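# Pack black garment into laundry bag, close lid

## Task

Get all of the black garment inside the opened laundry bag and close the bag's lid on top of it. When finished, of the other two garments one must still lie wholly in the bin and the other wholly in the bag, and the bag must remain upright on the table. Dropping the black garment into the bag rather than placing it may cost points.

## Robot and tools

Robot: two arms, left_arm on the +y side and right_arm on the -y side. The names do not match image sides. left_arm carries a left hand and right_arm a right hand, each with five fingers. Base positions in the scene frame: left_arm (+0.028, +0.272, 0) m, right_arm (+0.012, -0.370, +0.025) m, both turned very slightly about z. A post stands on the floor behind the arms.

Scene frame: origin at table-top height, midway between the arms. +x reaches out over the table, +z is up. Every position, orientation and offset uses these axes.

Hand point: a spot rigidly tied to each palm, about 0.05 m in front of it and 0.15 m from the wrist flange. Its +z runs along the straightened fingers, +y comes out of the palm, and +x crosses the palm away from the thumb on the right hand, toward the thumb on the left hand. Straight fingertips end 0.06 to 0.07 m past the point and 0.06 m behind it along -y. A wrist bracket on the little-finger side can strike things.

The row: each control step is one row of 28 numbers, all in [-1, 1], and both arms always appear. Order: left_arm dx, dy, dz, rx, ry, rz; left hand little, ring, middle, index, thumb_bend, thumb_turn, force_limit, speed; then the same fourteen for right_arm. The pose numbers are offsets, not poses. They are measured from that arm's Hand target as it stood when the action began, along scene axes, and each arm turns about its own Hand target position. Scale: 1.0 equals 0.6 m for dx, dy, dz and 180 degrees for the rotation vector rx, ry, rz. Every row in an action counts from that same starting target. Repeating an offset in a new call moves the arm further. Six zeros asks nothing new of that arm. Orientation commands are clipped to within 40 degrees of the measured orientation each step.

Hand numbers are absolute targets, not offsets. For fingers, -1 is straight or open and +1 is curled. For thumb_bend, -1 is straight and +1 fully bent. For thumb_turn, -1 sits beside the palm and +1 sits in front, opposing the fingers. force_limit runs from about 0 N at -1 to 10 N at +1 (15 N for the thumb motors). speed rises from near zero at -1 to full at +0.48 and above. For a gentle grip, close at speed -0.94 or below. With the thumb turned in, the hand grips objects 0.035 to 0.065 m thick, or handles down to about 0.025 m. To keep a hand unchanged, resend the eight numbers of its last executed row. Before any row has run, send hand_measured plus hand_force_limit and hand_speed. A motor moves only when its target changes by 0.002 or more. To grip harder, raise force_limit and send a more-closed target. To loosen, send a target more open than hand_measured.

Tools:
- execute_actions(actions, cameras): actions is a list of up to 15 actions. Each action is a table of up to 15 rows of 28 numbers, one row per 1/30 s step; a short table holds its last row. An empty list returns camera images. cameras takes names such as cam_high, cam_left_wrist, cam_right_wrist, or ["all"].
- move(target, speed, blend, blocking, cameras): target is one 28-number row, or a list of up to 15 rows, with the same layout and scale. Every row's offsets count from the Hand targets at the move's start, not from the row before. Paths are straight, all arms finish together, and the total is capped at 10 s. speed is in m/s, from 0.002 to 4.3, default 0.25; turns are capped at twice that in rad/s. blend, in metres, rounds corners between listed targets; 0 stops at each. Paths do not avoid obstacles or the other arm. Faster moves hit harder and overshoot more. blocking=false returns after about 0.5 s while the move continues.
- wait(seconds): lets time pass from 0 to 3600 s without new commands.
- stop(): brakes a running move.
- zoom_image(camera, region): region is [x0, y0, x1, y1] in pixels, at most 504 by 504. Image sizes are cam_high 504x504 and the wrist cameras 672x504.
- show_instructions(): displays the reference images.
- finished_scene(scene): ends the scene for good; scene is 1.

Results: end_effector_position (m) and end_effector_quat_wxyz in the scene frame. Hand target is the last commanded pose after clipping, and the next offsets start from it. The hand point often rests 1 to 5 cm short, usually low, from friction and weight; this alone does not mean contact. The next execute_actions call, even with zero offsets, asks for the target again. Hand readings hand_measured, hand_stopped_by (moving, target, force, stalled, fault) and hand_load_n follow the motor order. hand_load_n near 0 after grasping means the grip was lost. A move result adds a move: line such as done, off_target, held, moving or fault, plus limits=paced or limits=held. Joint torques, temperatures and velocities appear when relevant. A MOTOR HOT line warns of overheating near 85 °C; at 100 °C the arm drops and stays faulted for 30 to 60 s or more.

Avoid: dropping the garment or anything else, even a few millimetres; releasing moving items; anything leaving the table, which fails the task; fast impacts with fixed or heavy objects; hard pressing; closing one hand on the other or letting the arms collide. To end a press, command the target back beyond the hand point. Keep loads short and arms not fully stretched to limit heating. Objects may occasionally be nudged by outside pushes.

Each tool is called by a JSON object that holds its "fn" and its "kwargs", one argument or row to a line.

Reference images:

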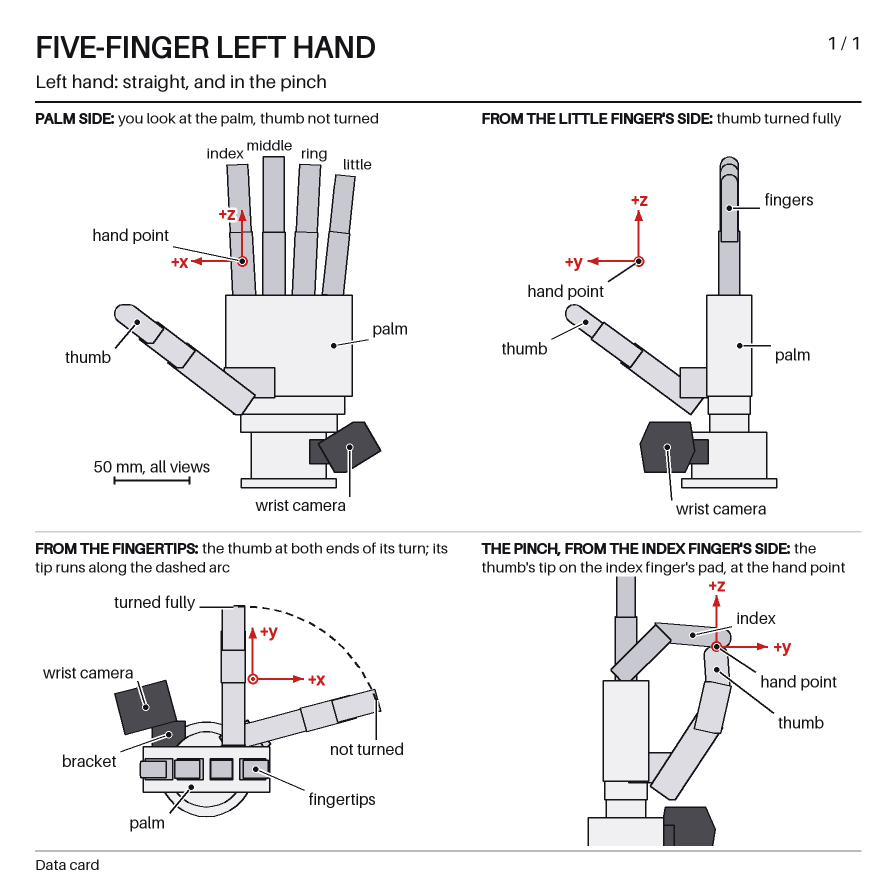

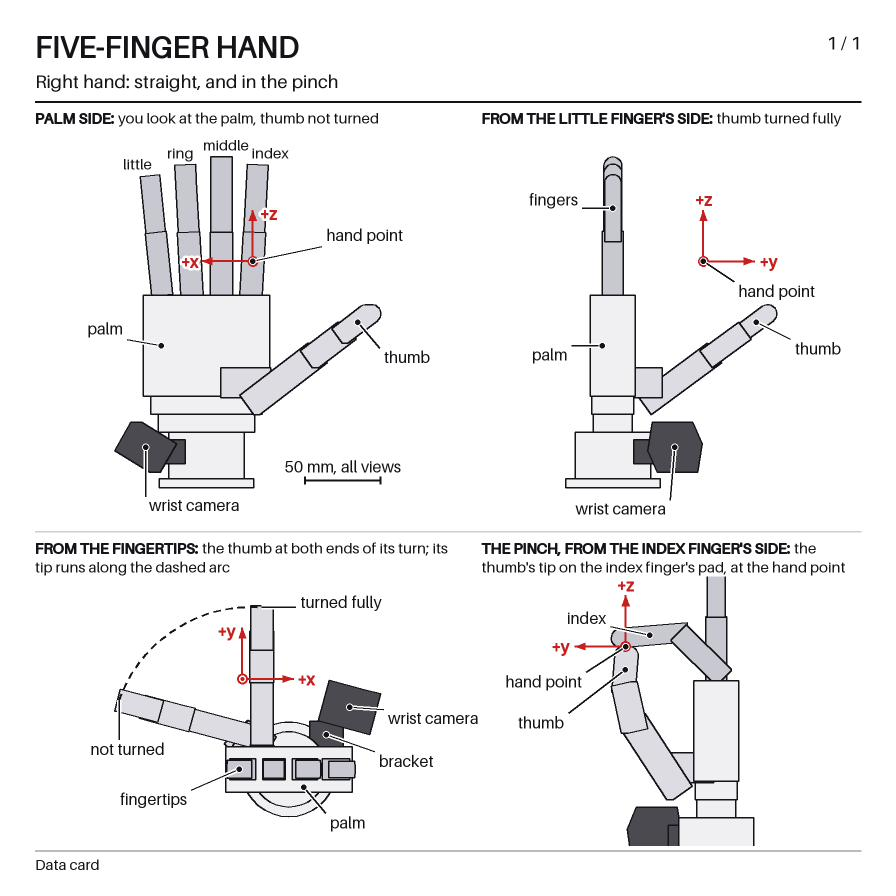

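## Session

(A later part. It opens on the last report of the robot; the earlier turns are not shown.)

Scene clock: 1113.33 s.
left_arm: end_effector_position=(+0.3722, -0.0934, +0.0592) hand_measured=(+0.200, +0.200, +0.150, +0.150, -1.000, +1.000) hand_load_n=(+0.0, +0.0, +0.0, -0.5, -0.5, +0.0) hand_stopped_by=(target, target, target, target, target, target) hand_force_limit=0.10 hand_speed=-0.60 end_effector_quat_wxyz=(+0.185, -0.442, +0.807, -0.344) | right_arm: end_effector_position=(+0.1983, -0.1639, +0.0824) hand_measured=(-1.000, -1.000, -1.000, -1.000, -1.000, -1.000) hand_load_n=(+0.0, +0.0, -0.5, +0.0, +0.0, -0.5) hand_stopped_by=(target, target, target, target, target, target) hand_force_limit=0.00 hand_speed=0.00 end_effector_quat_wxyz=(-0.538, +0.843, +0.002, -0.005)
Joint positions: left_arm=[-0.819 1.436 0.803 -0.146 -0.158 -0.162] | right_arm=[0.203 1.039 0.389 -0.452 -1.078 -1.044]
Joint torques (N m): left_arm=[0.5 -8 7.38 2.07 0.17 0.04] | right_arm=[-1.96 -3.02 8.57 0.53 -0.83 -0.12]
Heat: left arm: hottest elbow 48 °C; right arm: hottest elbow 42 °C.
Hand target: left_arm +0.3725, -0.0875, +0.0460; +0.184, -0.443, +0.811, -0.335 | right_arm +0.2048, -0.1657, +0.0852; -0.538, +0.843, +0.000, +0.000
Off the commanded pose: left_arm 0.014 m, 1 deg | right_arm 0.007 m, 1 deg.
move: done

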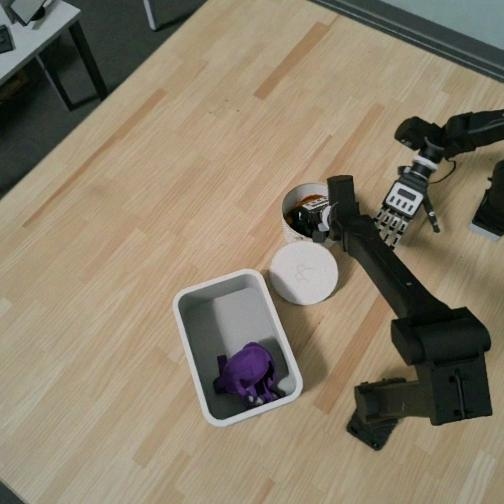

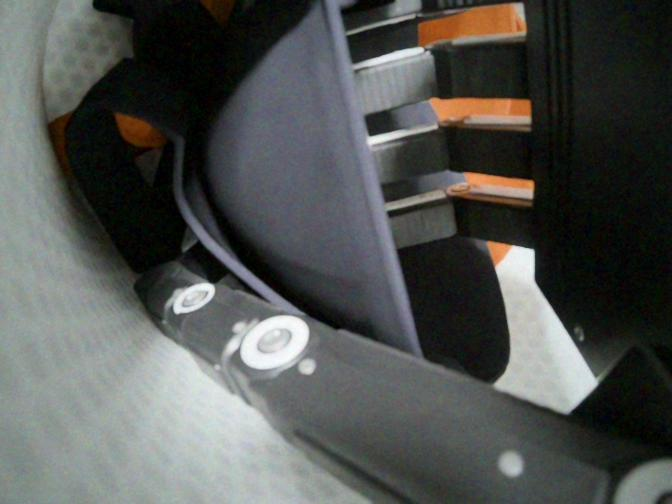

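{"fn": "move", "kwargs": {
  "target": [
    [-0.012,0.008,0.06,0.0675,0.105,0,-0.3,-0.3,-0.3,-0.3,-1,1,0.1,-0.6,0,0,0,0,0,0,-1,-1,-1,-1,-1,-1,0,0],
    [-0.028,0.018,0.14,0.135,0.21,0,-0.5,-0.5,-0.5,-0.5,-1,1,0.1,-0.6,0,0,0,0,0,0,-1,-1,-1,-1,-1,-1,0,0]
  ],
  "cameras": ["cam_high","cam_left_wrist"],
  "speed": 0.06,
  "blend": [0.01,0]
}}

Scene clock: 1126.33 s.
left_arm: end_effector_position=(+0.3430, -0.0710, +0.1256) hand_measured=(-0.500, -0.500, -0.500, -0.500, -1.000, +1.000) hand_load_n=(+0.0, +0.0, +0.0, +0.0, +0.0, +0.0) hand_stopped_by=(target, target, target, target, target, target) hand_force_limit=0.10 hand_speed=-0.60 end_effector_quat_wxyz=(+0.001, -0.475, +0.880, +0.006) | right_arm: end_effector_position=(+0.1983, -0.1639, +0.0824) hand_measured=(-1.000, -1.000, -1.000, -1.000, -1.000, -1.000) hand_load_n=(+0.0, +0.0, +0.0, +0.0, +0.0, -0.5) hand_stopped_by=(target, target, target, target, target, target) hand_force_limit=0.00 hand_speed=0.00 end_effector_quat_wxyz=(-0.538, +0.843, +0.002, -0.005)
Joint positions: left_arm=[-0.766 1.739 1.476 -1.317 -0.006 -0.162] | right_arm=[0.203 1.039 0.389 -0.452 -1.078 -1.044]
Joint torques (N m): left_arm=[0.97 -11.75 12.29 0.03 0.25 -0.06] | right_arm=[-1.96 -2.96 8.58 0.54 -0.83 -0.12]
Heat: left arm: hottest elbow 48 °C; right arm: hottest elbow 42 °C.
Hand target: left_arm +0.3557, -0.0766, +0.1300; +0.001, -0.479, +0.878, +0.000 | right_arm +0.2048, -0.1657, +0.0852; -0.538, +0.843, +0.000, +0.000
Off the commanded pose: left_arm 0.015 m, 1 deg | right_arm 0.007 m, 1 deg.
move: off_target (left_arm); target 2's new numbers were sent with left_arm's hand 0.014 m and 1 deg from that target

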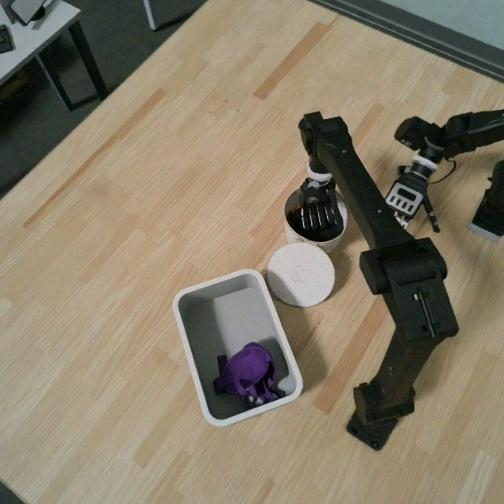

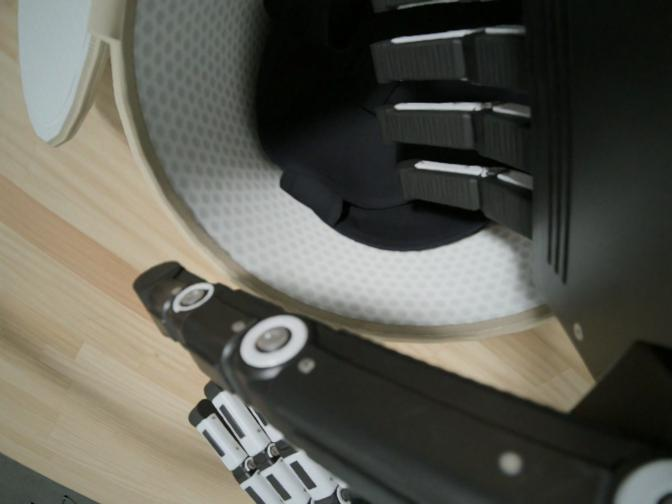

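{"fn": "move", "kwargs": {
  "target": [
    [0,0,0.25,0,0,0,-0.5,-0.5,-0.5,-0.5,-1,1,0.1,-0.6,0,0,0,0,0,0,-1,-1,-1,-1,-1,-1,0,0],
    [-0.1,0.35,0.3,0,0,0,-0.5,-0.5,-0.5,-0.5,-1,1,0.1,-0.6,0,0,0,0,0,0,-1,-1,-1,-1,-1,-1,0,0]
  ],
  "cameras": ["cam_high","cam_left_wrist"],
  "speed": [0.12,0.2],
  "blend": [0.03,0]
}}

{"fn": "zoom_image", "kwargs": {
  "camera": "cam_high",
  "region": [240, 140, 400, 320]
}}

Scene clock: 1133.90 s.
left_arm: end_effector_position=(+0.2983, +0.1309, +0.3132) hand_measured=(-0.500, -0.500, -0.500, -0.500, -1.000, +1.000) hand_load_n=(+0.0, +0.0, +0.0, +0.0, +0.0, +0.0) hand_stopped_by=(target, target, target, target, target, target) hand_force_limit=0.10 hand_speed=-0.60 end_effector_quat_wxyz=(+0.021, -0.482, +0.876, -0.026) | right_arm: end_effector_position=(+0.1983, -0.1639, +0.0824) hand_measured=(-1.000, -1.000, -1.000, -1.000, -1.000, -1.000) hand_load_n=(+0.0, +0.0, +0.0, +0.0, +0.0, +0.0) hand_stopped_by=(target, target, target, target, target, target) hand_force_limit=0.00 hand_speed=0.00 end_effector_quat_wxyz=(-0.538, +0.843, +0.002, -0.005)
Joint positions: left_arm=[-0.433 1.271 1.462 -1.694 -0.002 0.154] | right_arm=[0.203 1.039 0.389 -0.452 -1.078 -1.044]
Joint torques (N m): left_arm=[0.44 -7.18 8.2 0.31 0.22 0.05] | right_arm=[-1.96 -2.96 8.57 0.53 -0.83 -0.12]
Heat: left arm: hottest elbow 49 °C; right arm: hottest elbow 42 °C.
Hand target: left_arm +0.2957, +0.1333, +0.3100; +0.001, -0.479, +0.878, +0.000 | right_arm +0.2048, -0.1657, +0.0852; -0.538, +0.843, +0.000, +0.000
Off the commanded pose: left_arm 0.005 m, 4 deg | right_arm 0.007 m, 1 deg.
joint sent to its limit (left arm) — joint 4 (wrist pitch), lower limit. The joint targets are off in orientation, not in position.
move: off_target (left_arm)

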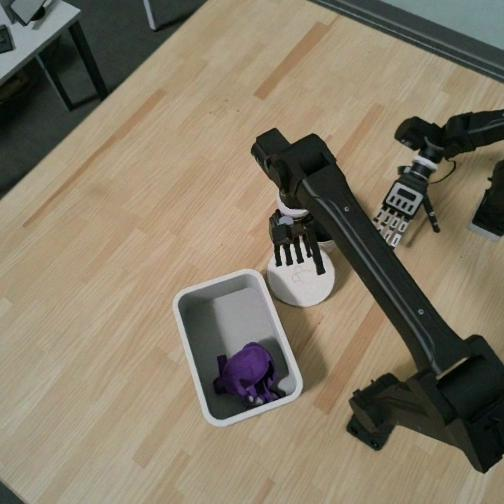

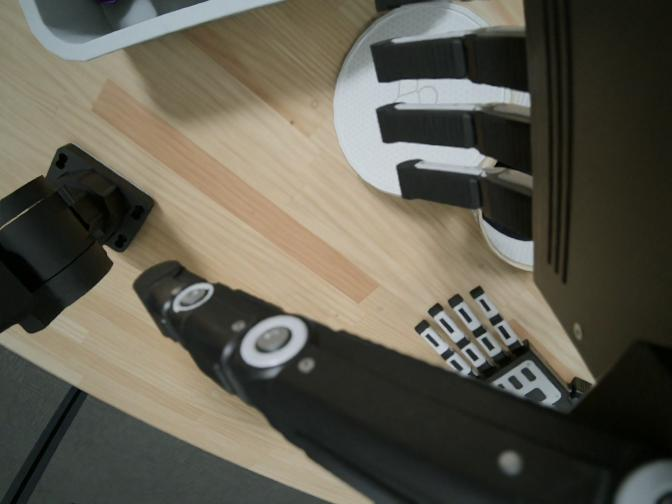

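Scaled by 2.800 from the camera's image (finer frame: 720x720).

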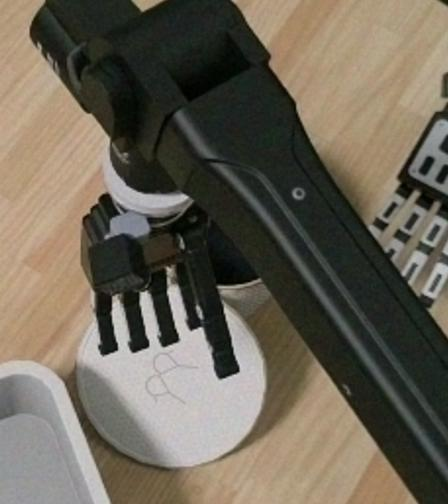

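{"fn": "move", "kwargs": {
  "target": [-0.15,0.25,0.0,0,0,0,-1,-1,-1,-1,-1,-1,0,-0.2,0,0,0,0,0,0,-1,-1,-1,-1,-1,-1,0,0],
  "cameras": ["cam_high"],
  "speed": [0.25]
}}

{"fn": "zoom_image", "kwargs": {
  "camera": "cam_high",
  "region": [240, 150, 400, 320]
}}

Scene clock: 1145.73 s.
left_arm: end_effector_position=(+0.2090, +0.2809, +0.3128) hand_measured=(-1.000, -1.000, -1.000, -1.000, -1.000, -1.000) hand_load_n=(+0.0, +0.0, +0.0, +0.0, +0.0, +0.0) hand_stopped_by=(target, target, target, target, target, target) hand_force_limit=0.00 hand_speed=-0.20 end_effector_quat_wxyz=(+0.092, -0.480, +0.871, -0.048) | right_arm: end_effector_position=(+0.1983, -0.1639, +0.0824) hand_measured=(-1.000, -1.000, -1.000, -1.000, -1.000, -1.000) hand_load_n=(+0.0, +0.0, +0.0, +0.0, +0.0, +0.0) hand_stopped_by=(target, target, target, target, target, target) hand_force_limit=0.00 hand_speed=0.00 end_effector_quat_wxyz=(-0.538, +0.843, +0.002, -0.005)
Joint positions: left_arm=[-0.01 0.872 1.204 -1.694 -0.001 0.576] | right_arm=[0.203 1.039 0.389 -0.452 -1.078 -1.044]
Joint torques (N m): left_arm=[0.62 -1.14 8.24 0.59 -0.04 0.01] | right_arm=[-1.96 -2.96 8.58 0.51 -0.83 -0.12]
Heat: left arm: hottest elbow 48 °C; right arm: hottest elbow 42 °C.
Hand target: left_arm +0.2056, +0.2833, +0.3100; +0.001, -0.479, +0.878, +0.000 | right_arm +0.2048, -0.1657, +0.0852; -0.538, +0.843, +0.000, +0.000
Off the commanded pose: left_arm 0.005 m, 12 deg | right_arm 0.007 m, 1 deg.
joint sent to its limit (left arm) — joint 4 (wrist pitch), lower limit. The joint targets are off in orientation, not in position.
move: off_target (left_arm)

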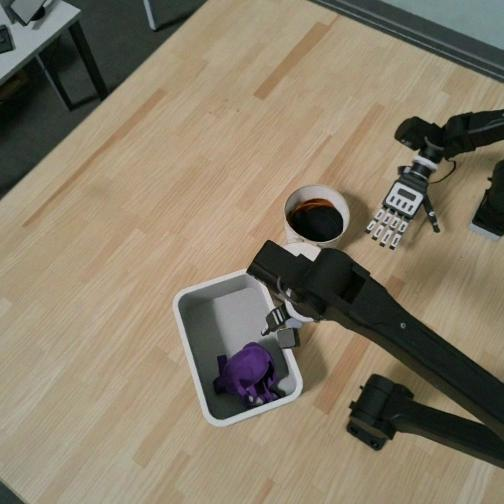

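Scaled by 2.965 from the camera's image (finer frame: 720x720).

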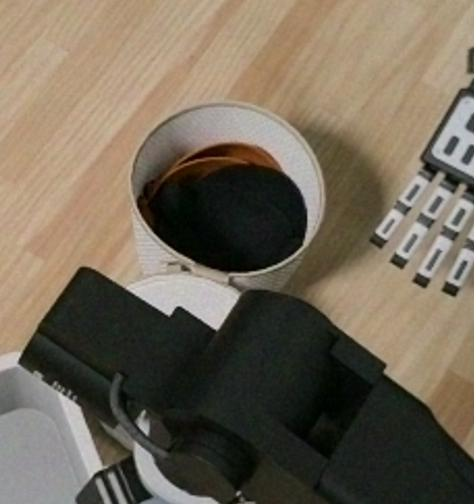

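{"fn": "move", "kwargs": {
  "target": [-0.1,0.3,0.1,0,0,0,-1,-1,-1,-1,-1,-1,0,-0.2,0,0,0,0,0,0,-1,-1,-1,-1,-1,-1,0,0],
  "cameras": ["cam_high"],
  "speed": [0.25]
}}

{"fn": "zoom_image", "kwargs": {
  "camera": "cam_high",
  "region": [250, 170, 370, 320]
}}

Scene clock: 1152.20 s.
left_arm: end_effector_position=(+0.1450, +0.4602, +0.3536) hand_measured=(-1.000, -1.000, -1.000, -1.000, -1.000, -1.000) hand_load_n=(+0.0, +0.0, +0.0, +0.0, +0.0, +0.0) hand_stopped_by=(target, target, target, target, target, target) hand_force_limit=0.00 hand_speed=-0.20 end_effector_quat_wxyz=(+0.139, -0.483, +0.862, +0.057) | right_arm: end_effector_position=(+0.1983, -0.1639, +0.0824) hand_measured=(-1.000, -1.000, -1.000, -1.000, -1.000, -1.000) hand_load_n=(+0.0, +0.0, +0.0, +0.0, +0.0, +0.0) hand_stopped_by=(target, target, target, target, target, target) hand_force_limit=0.00 hand_speed=0.00 end_effector_quat_wxyz=(-0.538, +0.843, +0.002, -0.005)
Joint positions: left_arm=[0.728 0.874 1.295 -1.694 -0.044 1.306] | right_arm=[0.203 1.039 0.389 -0.452 -1.078 -1.044]
Joint torques (N m): left_arm=[0.09 -1.49 12.52 0.73 -0.09 0.03] | right_arm=[-1.96 -2.96 8.58 0.54 -0.83 -0.12]
Heat: left arm: hottest elbow 47 °C; right arm: hottest elbow 42 °C.
Hand target: left_arm +0.1457, +0.4633, +0.3700; +0.001, -0.479, +0.878, +0.000 | right_arm +0.2048, -0.1657, +0.0852; -0.538, +0.843, +0.000, +0.000
Off the commanded pose: left_arm 0.017 m, 17 deg | right_arm 0.007 m, 1 deg.
joint sent to its limit (left arm) — joint 4 (wrist pitch), lower limit. The joint targets are off in orientation, not in position.
move: off_target (left_arm)

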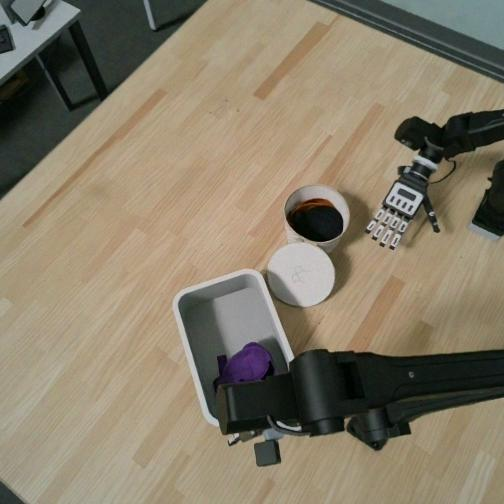

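Scaled by 3.360 from the camera's image (finer frame: 720x720).

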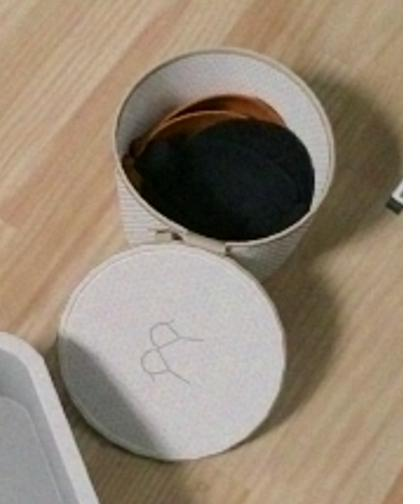

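{"fn": "move", "kwargs": {
  "target": [
    [0,0,0,0,0,0,-1,-1,-1,-1,-1,-1,0,-0.2,-0.0913,0.05,0.11,0.06,-0.045,-0.2,-1,-1,-1,-1,-1,-1,0,0],
    [0,0,0,0,0,0,-1,-1,-1,-1,-1,-1,0,-0.2,-0.0913,0.193,0.0917,0.1179,-0.0905,-0.4096,-1,-1,-1,-1,-1,-1,0,0]
  ],
  "cameras": ["all"],
  "speed": 0.15,
  "blend": [0.03,0]
}}

Scene clock: 1245.50 s.
left_arm: end_effector_position=(+0.1449, +0.4603, +0.3536) hand_measured=(-1.000, -1.000, -1.000, -1.000, -1.000, -1.000) hand_load_n=(+0.0, +0.0, +0.0, +0.0, +0.0, +0.0) hand_stopped_by=(target, target, target, target, target, target) hand_force_limit=0.00 hand_speed=-0.20 end_effector_quat_wxyz=(+0.139, -0.483, +0.863, +0.057) | right_arm: end_effector_position=(+0.1551, -0.0580, +0.1367) hand_measured=(-1.000, -1.000, -1.000, -1.000, -1.000, -1.000) hand_load_n=(+0.0, +0.0, +0.0, +0.0, +0.0, +0.0) hand_stopped_by=(target, target, target, target, target, target) hand_force_limit=0.00 hand_speed=0.00 end_effector_quat_wxyz=(+0.553, -0.563, +0.434, -0.434)
Joint positions: left_arm=[0.728 0.874 1.295 -1.694 -0.044 1.307] | right_arm=[1.684 1.247 0.222 0.893 1.481 0.123]
Joint torques (N m): left_arm=[0.38 -1.26 12.53 0.69 -0.07 0.06] | right_arm=[-0.03 -3.43 6.6 1.83 0.16 -0.13]
Heat: left arm: hottest elbow 50 °C; right arm: hottest elbow 43 °C.
Hand target: left_arm +0.1457, +0.4633, +0.3700; +0.001, -0.479, +0.878, +0.000 | right_arm +0.1502, -0.0500, +0.1401; +0.561, -0.561, +0.430, -0.430
Off the commanded pose: left_arm 0.017 m, 17 deg | right_arm 0.010 m, 1 deg.
joint sent to its limit (left arm) — joint 4 (wrist pitch), lower limit. The joint targets are off in orientation, not in position.
move: done

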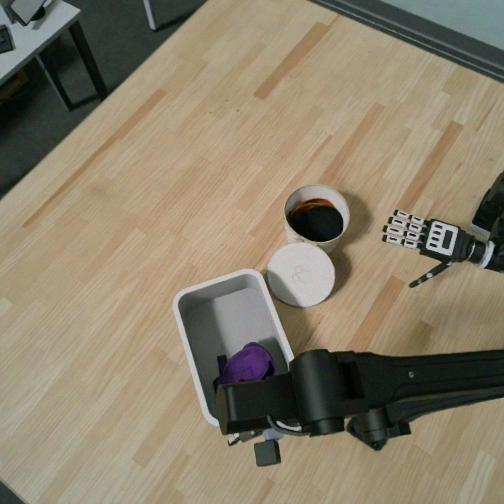

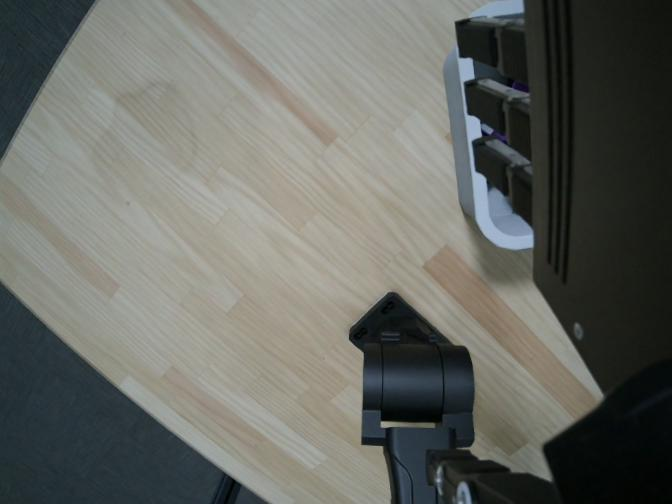

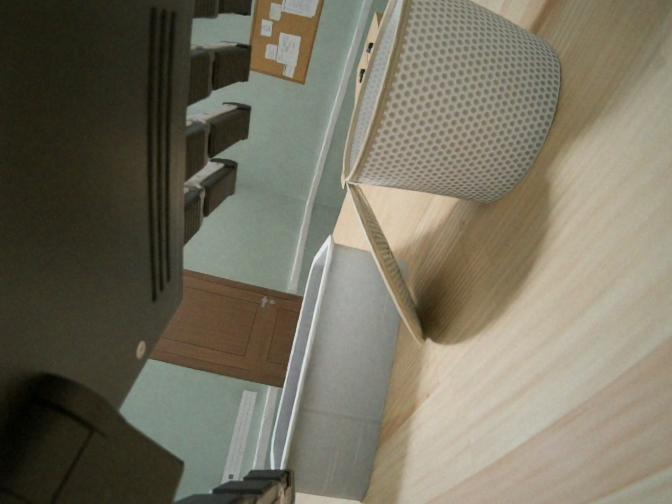

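{"fn": "zoom_image", "kwargs": {
  "camera": "cam_right_wrist",
  "region": [260, 0, 580, 480]
}}

Scaled by 1.050 from the camera's image (finer frame: 960x720).

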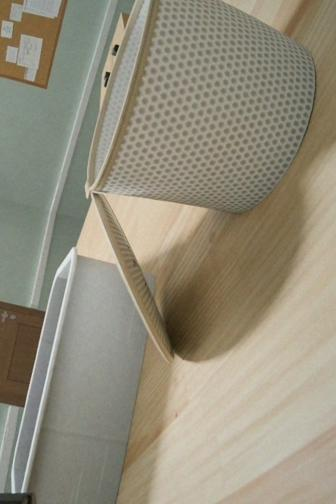

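{"fn": "move", "kwargs": {
  "target": [0,0,0,0,0,0,-1,-1,-1,-1,-1,-1,0,-0.2,0.0113,0.0183,-0.06,-0.2815,0.0161,0.0265,-1,-1,-1,-1,1,1,0,0],
  "cameras": ["cam_high","cam_right_wrist"],
  "speed": 0.12
}}

Scene clock: 1326.33 s.
left_arm: end_effector_position=(+0.1449, +0.4603, +0.3536) hand_measured=(-1.000, -1.000, -1.000, -1.000, -1.000, -1.000) hand_load_n=(+0.0, +0.0, +0.0, +0.0, +0.0, +0.5) hand_stopped_by=(target, target, target, target, target, target) hand_force_limit=0.00 hand_speed=-0.20 end_effector_quat_wxyz=(+0.139, -0.483, +0.863, +0.057) | right_arm: end_effector_position=(+0.1532, -0.0474, +0.0991) hand_measured=(-1.000, -1.000, -1.000, -1.000, +0.978, +1.000) hand_load_n=(+0.0, +0.0, +0.0, +0.0, +8.5, +1.0) hand_stopped_by=(target, target, target, target, force, target) hand_force_limit=0.00 hand_speed=0.00 end_effector_quat_wxyz=(-0.277, +0.775, -0.191, +0.535)
Joint positions: left_arm=[0.728 0.874 1.295 -1.694 -0.044 1.307] | right_arm=[1.623 1.326 0.579 -0.374 1.262 0.251]
Joint torques (N m): left_arm=[-0.03 -1.49 12.52 0.72 -0.08 0.04] | right_arm=[-2.02 -5.95 9.28 0.46 0.7 -0.15]
Heat: left arm: hottest elbow 51 °C; right arm: hottest elbow 42 °C.
Hand target: left_arm +0.1457, +0.4633, +0.3700; +0.001, -0.479, +0.878, +0.000 | right_arm +0.1569, -0.0389, +0.1042; -0.273, +0.774, -0.195, +0.536
Off the commanded pose: left_arm 0.017 m, 17 deg | right_arm 0.010 m, 1 deg.
joint sent to its limit (left arm) — joint 4 (wrist pitch), lower limit. The joint targets are off in orientation, not in position.
move: done

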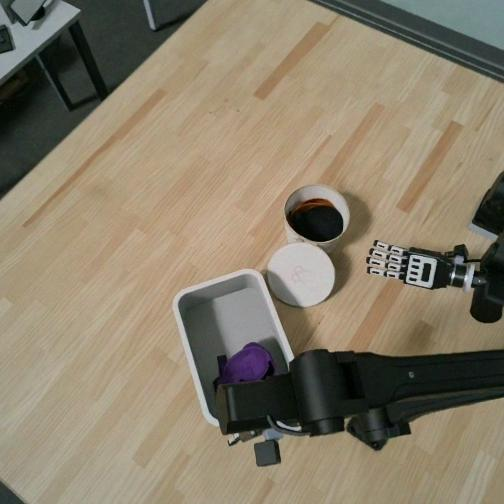

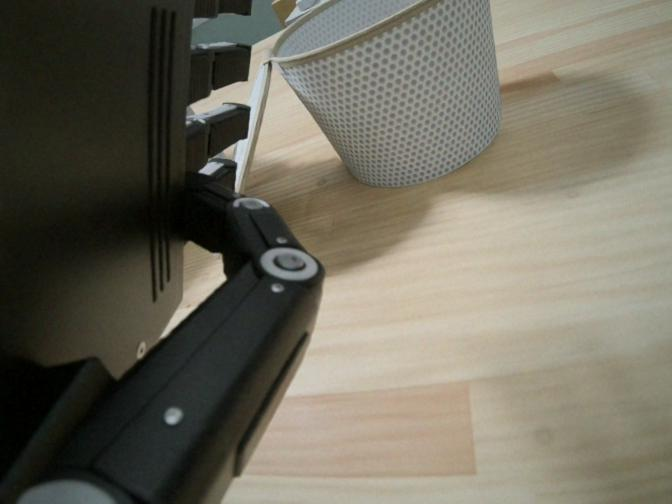

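{"fn": "move", "kwargs": {
  "target": [0,0,0,0,0,0,-1,-1,-1,-1,-1,-1,0,-0.2,0.0,0.0,-0.105,0,0,0,-1,-1,-1,-1,1,1,0,0],
  "cameras": ["cam_right_wrist"],
  "speed": 0.1
}}

Scene clock: 1334.97 s.
left_arm: end_effector_position=(+0.1449, +0.4603, +0.3536) hand_measured=(-1.000, -1.000, -1.000, -1.000, -1.000, -1.000) hand_load_n=(+0.0, +0.0, +0.0, +0.0, +0.0, +0.0) hand_stopped_by=(target, target, target, target, target, target) hand_force_limit=0.00 hand_speed=-0.20 end_effector_quat_wxyz=(+0.139, -0.483, +0.863, +0.057) | right_arm: end_effector_position=(+0.1520, -0.0361, +0.0448) hand_measured=(-1.000, -1.000, -1.000, -1.000, +0.978, +1.000) hand_load_n=(+0.0, +0.0, +0.0, +0.0, +8.5, +0.5) hand_stopped_by=(target, target, target, target, force, target) hand_force_limit=0.00 hand_speed=0.00 end_effector_quat_wxyz=(-0.279, +0.775, -0.192, +0.534)
Joint positions: left_arm=[0.728 0.874 1.295 -1.694 -0.044 1.307] | right_arm=[1.623 1.51 0.553 -0.161 1.261 0.251]
Joint torques (N m): left_arm=[0.32 -1.32 12.53 0.68 -0.07 0.07] | right_arm=[-2.02 -7.41 5.12 1.31 0.72 -0.11]
Heat: left arm: hottest elbow 51 °C; right arm: hottest elbow 42 °C.
Hand target: left_arm +0.1457, +0.4633, +0.3700; +0.001, -0.479, +0.878, +0.000 | right_arm +0.1569, -0.0389, +0.0412; -0.273, +0.774, -0.195, +0.536
Off the commanded pose: left_arm 0.017 m, 17 deg | right_arm 0.007 m, 1 deg.
joint sent to its limit (left arm) — joint 4 (wrist pitch), lower limit. The joint targets are off in orientation, not in position.
move: done

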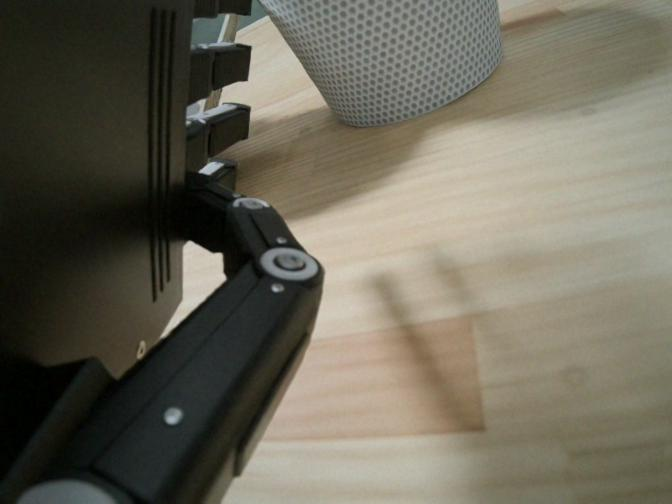

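{"fn": "move", "kwargs": {
  "target": [0,0,0,0,0,0,-1,-1,-1,-1,-1,-1,0,-0.2,0.105,0.028,-0.048,0,0,0,-1,-1,-1,-1,1,1,0,0],
  "cameras": ["cam_right_wrist","cam_high"],
  "speed": 0.06
}}

{"fn": "zoom_image", "kwargs": {
  "camera": "cam_high",
  "region": [250, 170, 420, 320]
}}

Scene clock: 1340.03 s.
left_arm: end_effector_position=(+0.1449, +0.4603, +0.3536) hand_measured=(-1.000, -1.000, -1.000, -1.000, -1.000, -1.000) hand_load_n=(+0.0, +0.0, +0.0, +0.0, +0.0, +0.0) hand_stopped_by=(target, target, target, target, target, target) hand_force_limit=0.00 hand_speed=-0.20 end_effector_quat_wxyz=(+0.139, -0.483, +0.863, +0.057) | right_arm: end_effector_position=(+0.2160, -0.0170, +0.0182) hand_measured=(-1.000, -1.000, -1.000, -1.000, +0.978, +1.000) hand_load_n=(-0.5, +0.0, +0.0, +0.0, +8.5, +0.5) hand_stopped_by=(target, target, target, target, force, target) hand_force_limit=0.00 hand_speed=0.00 end_effector_quat_wxyz=(-0.281, +0.773, -0.197, +0.534)
Joint positions: left_arm=[0.728 0.874 1.295 -1.694 -0.044 1.307] | right_arm=[1.427 1.654 0.519 0.419 1.143 -0.167]
Joint torques (N m): left_arm=[0.09 -1.32 12.49 0.68 -0.07 0.05] | right_arm=[-1.79 -8 4.11 1.84 0.46 -0.16]
Heat: left arm: hottest elbow 51 °C; right arm: hottest elbow 42 °C.
Hand target: left_arm +0.1457, +0.4633, +0.3700; +0.001, -0.479, +0.878, +0.000 | right_arm +0.2199, -0.0222, +0.0124; -0.273, +0.774, -0.195, +0.536
Off the commanded pose: left_arm 0.017 m, 17 deg | right_arm 0.009 m, 1 deg.
joint sent to its limit (left arm) — joint 4 (wrist pitch), lower limit. The joint targets are off in orientation, not in position.
move: done
Images, in order (width x height): cam_high 504x504, cam_right_wrist 672x504.

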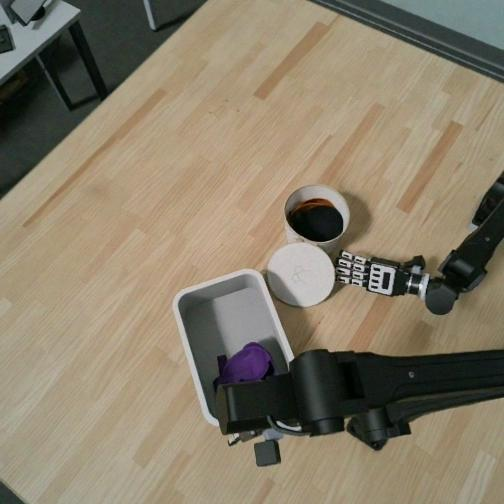

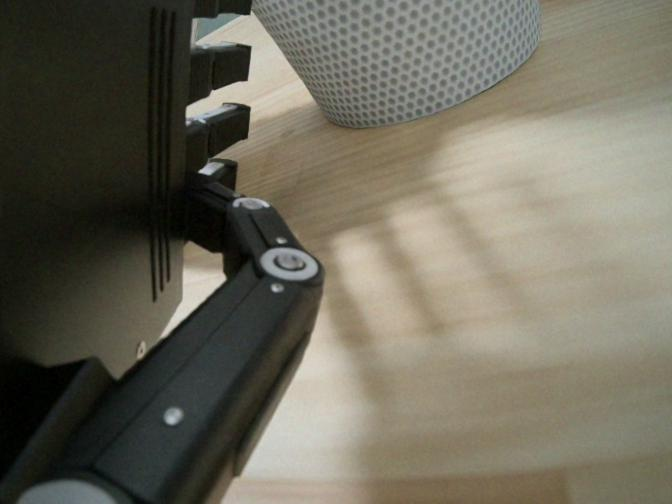

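Scaled by 2.965 from the camera's image (finer frame: 720x720).

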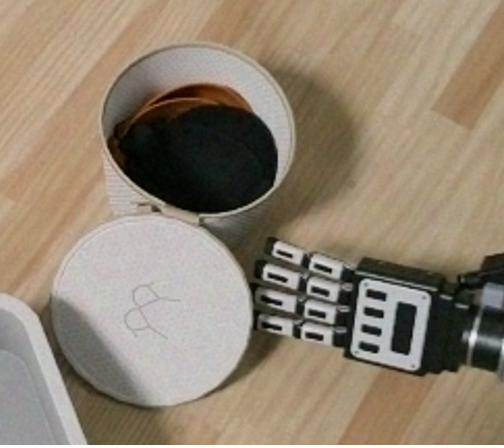

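{"fn": "move", "kwargs": {
  "target": [
    [0,0,0,0,0,0,-1,-1,-1,-1,-1,-1,0,-0.2,0.004,-0.0117,-0.0117,0,0,0,-1,-1,-1,-1,1,1,0,0],
    [0,0,0,0,0,0,-1,-1,-1,-1,-1,-1,0,-0.2,0.0587,0.0008,-0.028,0,0,0,-1,-1,-1,-1,1,1,0,0]
  ],
  "cameras": ["cam_right_wrist","cam_high"],
  "speed": 0.04
}}

{"fn": "zoom_image", "kwargs": {
  "camera": "cam_high",
  "region": [250, 170, 420, 320]
}}

Scene clock: 1349.00 s.
left_arm: end_effector_position=(+0.1449, +0.4603, +0.3536) hand_measured=(-1.000, -1.000, -1.000, -1.000, -1.000, -1.000) hand_load_n=(+0.0, +0.0, +0.0, +0.0, +0.0, +0.0) hand_stopped_by=(target, target, target, target, target, target) hand_force_limit=0.00 hand_speed=-0.20 end_effector_quat_wxyz=(+0.139, -0.483, +0.863, +0.057) | right_arm: end_effector_position=(+0.2487, -0.0266, -0.0039) hand_measured=(-1.000, -1.000, -1.000, -1.000, +0.978, +1.000) hand_load_n=(+0.0, +0.0, +0.0, +0.0, +8.5, +1.0) hand_stopped_by=(target, target, target, target, force, target) hand_force_limit=0.00 hand_speed=0.00 end_effector_quat_wxyz=(-0.273, +0.777, -0.191, +0.534)
Joint positions: left_arm=[0.728 0.874 1.295 -1.694 -0.044 1.307] | right_arm=[1.327 1.746 0.496 0.636 1.061 -0.305]
Joint torques (N m): left_arm=[0.15 -1.49 12.49 0.75 -0.08 0.04] | right_arm=[-1.9 -8.41 5.14 2 0.4 -0.15]
Heat: left arm: hottest elbow 51 °C; right arm: hottest elbow 41 °C.
Hand target: left_arm +0.1457, +0.4633, +0.3700; +0.001, -0.479, +0.878, +0.000 | right_arm +0.2551, -0.0217, -0.0044; -0.273, +0.774, -0.195, +0.536
Off the commanded pose: left_arm 0.017 m, 17 deg | right_arm 0.008 m, 1 deg.
joint sent to its limit (left arm) — joint 4 (wrist pitch), lower limit. The joint targets are off in orientation, not in position.
move: done
Images, in order (width x height): cam_high 504x504, cam_right_wrist 672x504.

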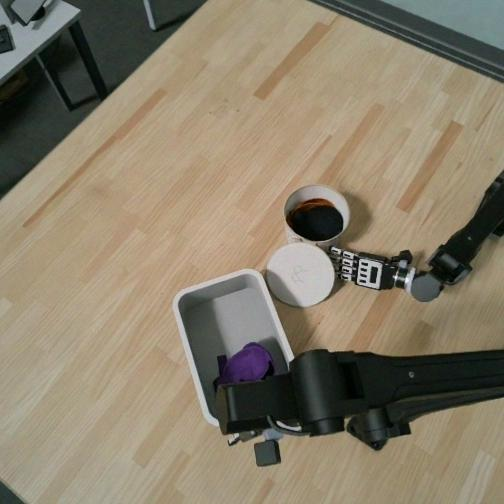

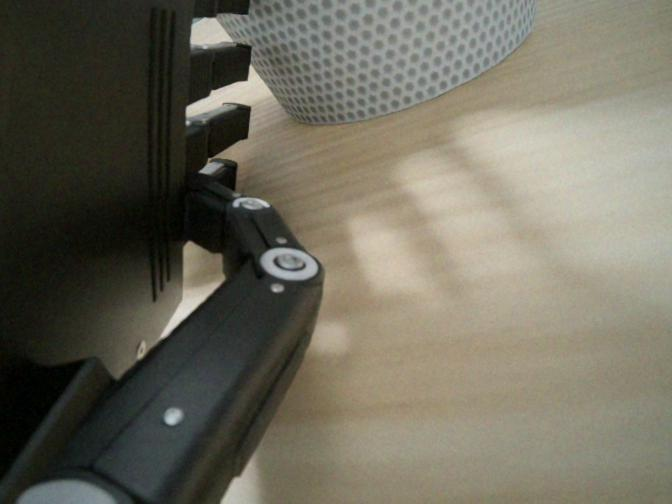

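Scaled by 2.965 from the camera's image (finer frame: 720x720).

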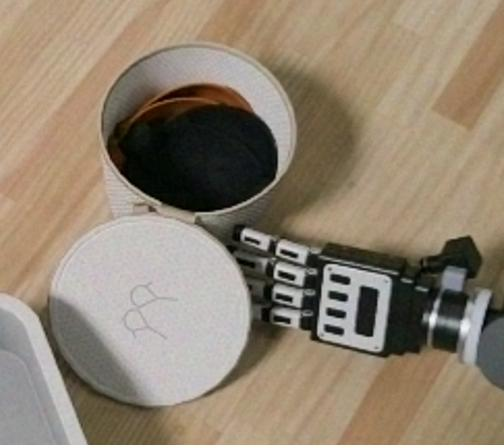

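{"fn": "execute_actions", "kwargs": {
  "actions": [],
  "cameras": ["all"]
}}

Scene clock: 1358.03 s.
left_arm: end_effector_position=(+0.1449, +0.4603, +0.3536) hand_measured=(-1.000, -1.000, -1.000, -1.000, -1.000, -1.000) hand_load_n=(+0.0, +0.0, +0.0, +0.0, -0.5, +0.0) hand_stopped_by=(target, target, target, target, target, target) hand_force_limit=0.00 hand_speed=-0.20 end_effector_quat_wxyz=(+0.139, -0.483, +0.863, +0.057) | right_arm: end_effector_position=(+0.2487, -0.0266, -0.0039) hand_measured=(-1.000, -1.000, -1.000, -1.000, +0.978, +1.000) hand_load_n=(+0.0, +0.0, +0.0, +0.0, +8.5, +1.0) hand_stopped_by=(target, target, target, target, force, target) hand_force_limit=0.00 hand_speed=0.00 end_effector_quat_wxyz=(-0.273, +0.777, -0.191, +0.534)
Joint positions: left_arm=[0.728 0.874 1.295 -1.694 -0.044 1.307] | right_arm=[1.327 1.746 0.496 0.636 1.061 -0.306]
Joint velocities: within noise
Joint torques (N m): left_arm=[0.21 -1.49 12.51 0.73 -0.1 0.08] | right_arm=[-1.9 -8.41 5.14 1.99 0.4 -0.16]
Motor temperatures (°C): left_arm=[30 30 52 31 29 27] | right_arm=[31 38 41 28 30 30]
Heat: left arm: hottest elbow 52 °C; right arm: hottest elbow 41 °C.
Hand target: left_arm +0.1457, +0.4633, +0.3700; +0.001, -0.479, +0.878, +0.000 | right_arm +0.2551, -0.0217, -0.0044; -0.273, +0.774, -0.196, +0.536
Off the commanded pose: left_arm 0.017 m, 17 deg | right_arm 0.008 m, 1 deg.

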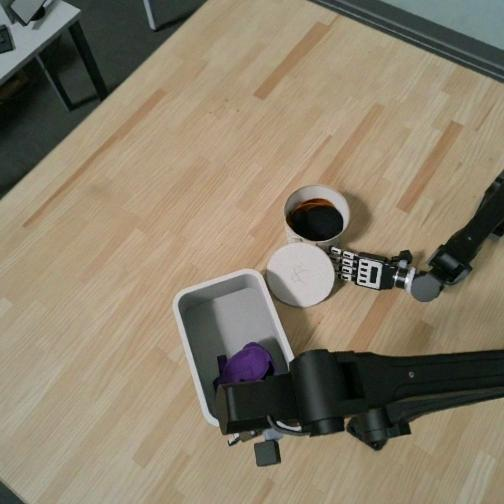

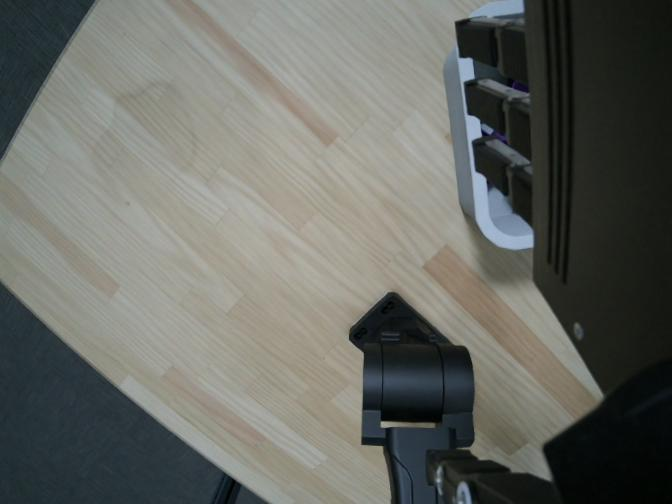

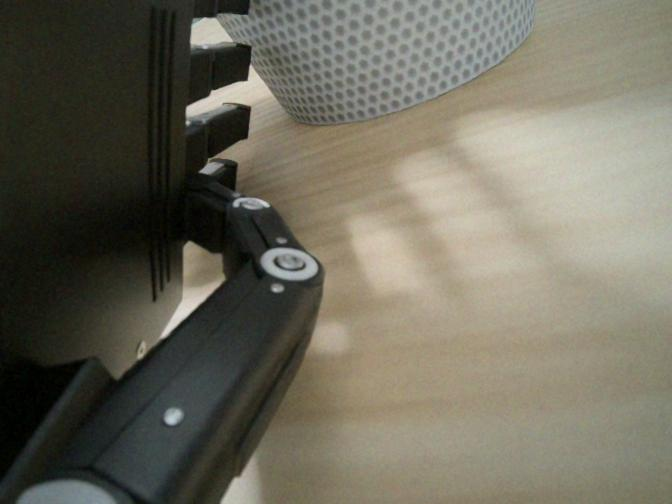

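{"fn": "zoom_image", "kwargs": {
  "camera": "cam_high",
  "region": [240, 170, 440, 330]
}}

Scaled by 2.520 from the camera's image (finer frame: 720x720).

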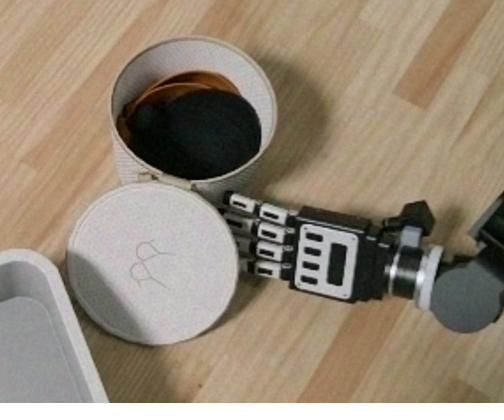

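{"fn": "move", "kwargs": {
  "target": [0,0,0,0,0,0,-1,-1,-1,-1,-1,-1,0,-0.2, 0.0267,0.015,0.0,0.0168,-0.0415,0.0155,-1,-1,-1,-1,1,1,0,0],
  "speed": 0.05,
  "cameras": ["cam_high","cam_right_wrist"]
}}

Scene clock: 1389.87 s.
left_arm: end_effector_position=(+0.1449, +0.4603, +0.3536) hand_measured=(-1.000, -1.000, -1.000, -1.000, -1.000, -1.000) hand_load_n=(+0.0, +0.0, +0.0, +0.0, +0.0, +0.0) hand_stopped_by=(target, target, target, target, target, target) hand_force_limit=0.00 hand_speed=-0.20 end_effector_quat_wxyz=(+0.139, -0.483, +0.863, +0.057) | right_arm: end_effector_position=(+0.2665, -0.0055, +0.0010) hand_measured=(-1.000, -1.000, -1.000, -1.000, +0.978, +1.000) hand_load_n=(+0.0, +0.0, +0.0, +0.0, +8.5, +0.5) hand_stopped_by=(target, target, target, target, force, target) hand_force_limit=0.00 hand_speed=0.00 end_effector_quat_wxyz=(-0.327, +0.734, -0.173, +0.570)
Joint positions: left_arm=[0.728 0.874 1.295 -1.694 -0.044 1.307] | right_arm=[1.314 1.913 0.492 1.141 1.054 -0.572]
Joint torques (N m): left_arm=[0.21 -1.73 12.46 0.61 -0.08 0.06] | right_arm=[-2.02 -9.17 2.11 2.15 0.13 -0.16]
Heat: left arm: hottest elbow 52 °C; right arm: hottest elbow 40 °C.
Hand target: left_arm +0.1457, +0.4633, +0.3700; +0.001, -0.479, +0.878, +0.000 | right_arm +0.2712, -0.0127, -0.0044; -0.319, +0.735, -0.172, +0.573
Off the commanded pose: left_arm 0.017 m, 17 deg | right_arm 0.010 m, 1 deg.
joint sent to its limit (left arm) — joint 4 (wrist pitch), lower limit. The joint targets are off in orientation, not in position.
move: done

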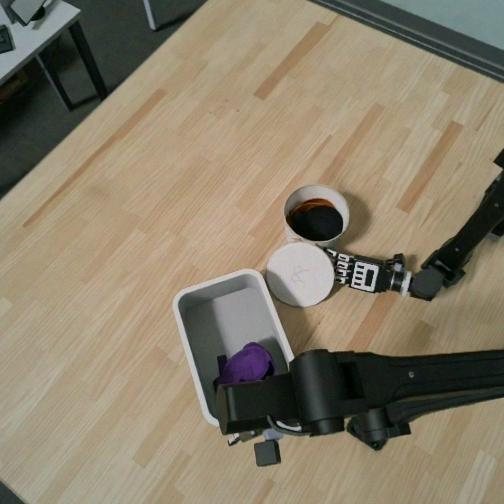

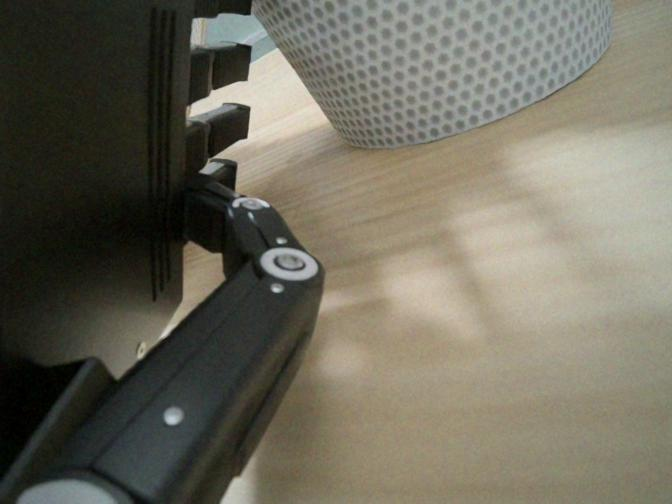

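{"fn": "zoom_image", "kwargs": {
  "camera": "cam_high",
  "region": [240, 170, 440, 330]
}}

Scaled by 2.520 from the camera's image (finer frame: 720x720).

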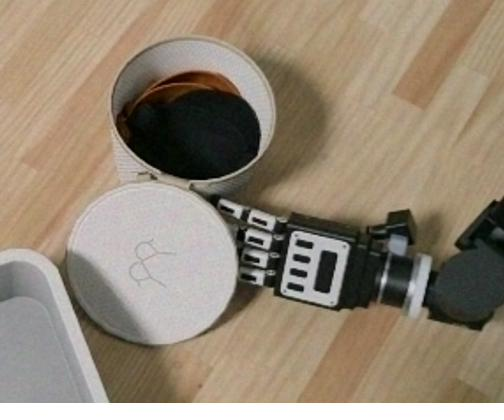

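{"fn": "move", "kwargs": {
  "target": [0,0,0,0,0,0,-1,-1,-1,-1,-1,-1,0,-0.2, 0.0317,0.0107,0.0,0.0168,-0.0415,0.0155,-1,-1,-1,-1,1,1,0,0],
  "speed": 0.05,
  "cameras": ["cam_high","cam_right_wrist"]
}}

{"fn": "zoom_image", "kwargs": {
  "camera": "cam_high",
  "region": [240, 170, 440, 330]
}}

Scene clock: 1396.47 s.
left_arm: end_effector_position=(+0.1449, +0.4603, +0.3536) hand_measured=(-1.000, -1.000, -1.000, -1.000, -1.000, -1.000) hand_load_n=(+0.0, +0.0, +0.0, +0.0, +0.0, +0.0) hand_stopped_by=(target, target, target, target, target, target) hand_force_limit=0.00 hand_speed=-0.20 end_effector_quat_wxyz=(+0.139, -0.483, +0.863, +0.057) | right_arm: end_effector_position=(+0.2837, -0.0052, -0.0021) hand_measured=(-1.000, -1.000, -1.000, -1.000, +0.978, +1.000) hand_load_n=(+0.0, +0.0, -0.5, +0.0, +8.5, +1.0) hand_stopped_by=(target, target, target, target, force, target) hand_force_limit=0.00 hand_speed=0.00 end_effector_quat_wxyz=(-0.361, +0.700, -0.147, +0.598)
Joint positions: left_arm=[0.728 0.874 1.295 -1.694 -0.044 1.307] | right_arm=[1.277 2.086 0.492 1.552 0.987 -0.785]
Joint torques (N m): left_arm=[0.38 -1.49 12.46 0.73 -0.09 0.06] | right_arm=[-2.02 -9.76 2.03 2.24 -0.04 -0.14]
Heat: left arm: hottest elbow 52 °C; right arm: hottest elbow 40 °C.
Hand target: left_arm +0.1457, +0.4633, +0.3700; +0.001, -0.479, +0.878, +0.000 | right_arm +0.2902, -0.0062, -0.0044; -0.362, +0.691, -0.148, +0.607
Off the commanded pose: left_arm 0.017 m, 17 deg | right_arm 0.007 m, 1 deg.
joint sent to its limit (left arm) — joint 4 (wrist pitch), lower limit. The joint targets are off in orientation, not in position.
joint sent to its limit (right arm) — joint 4 (wrist pitch), upper limit. The joint targets still meet the commanded pose.
move: done

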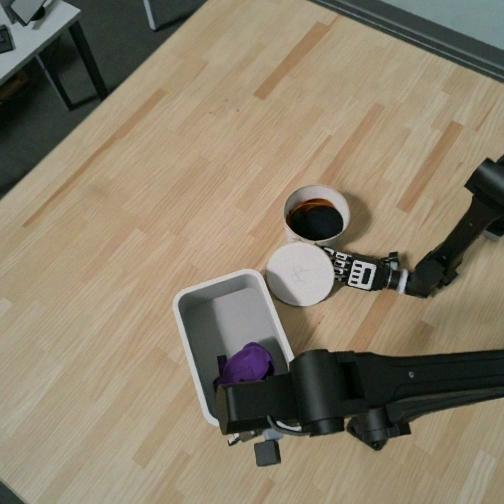

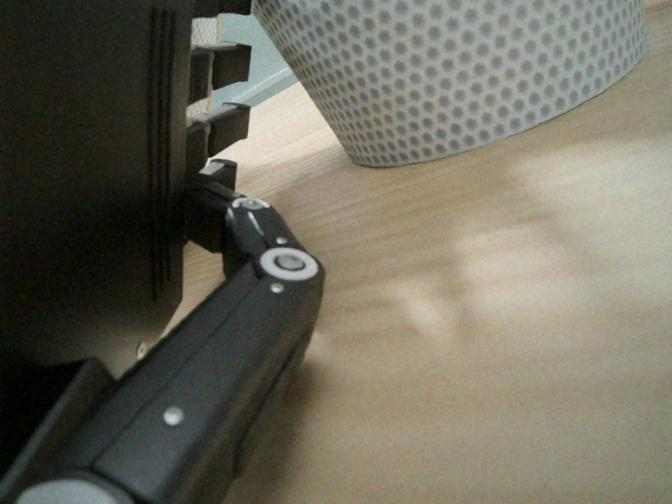

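Scaled by 2.520 from the camera's image (finer frame: 720x720).

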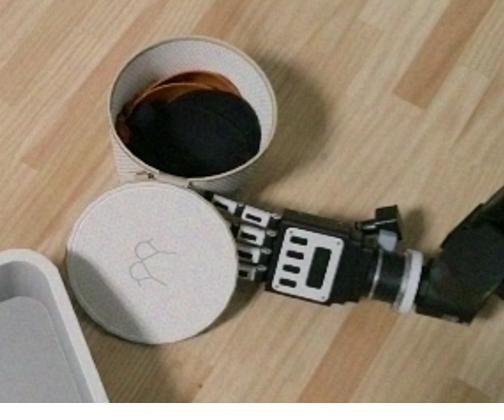

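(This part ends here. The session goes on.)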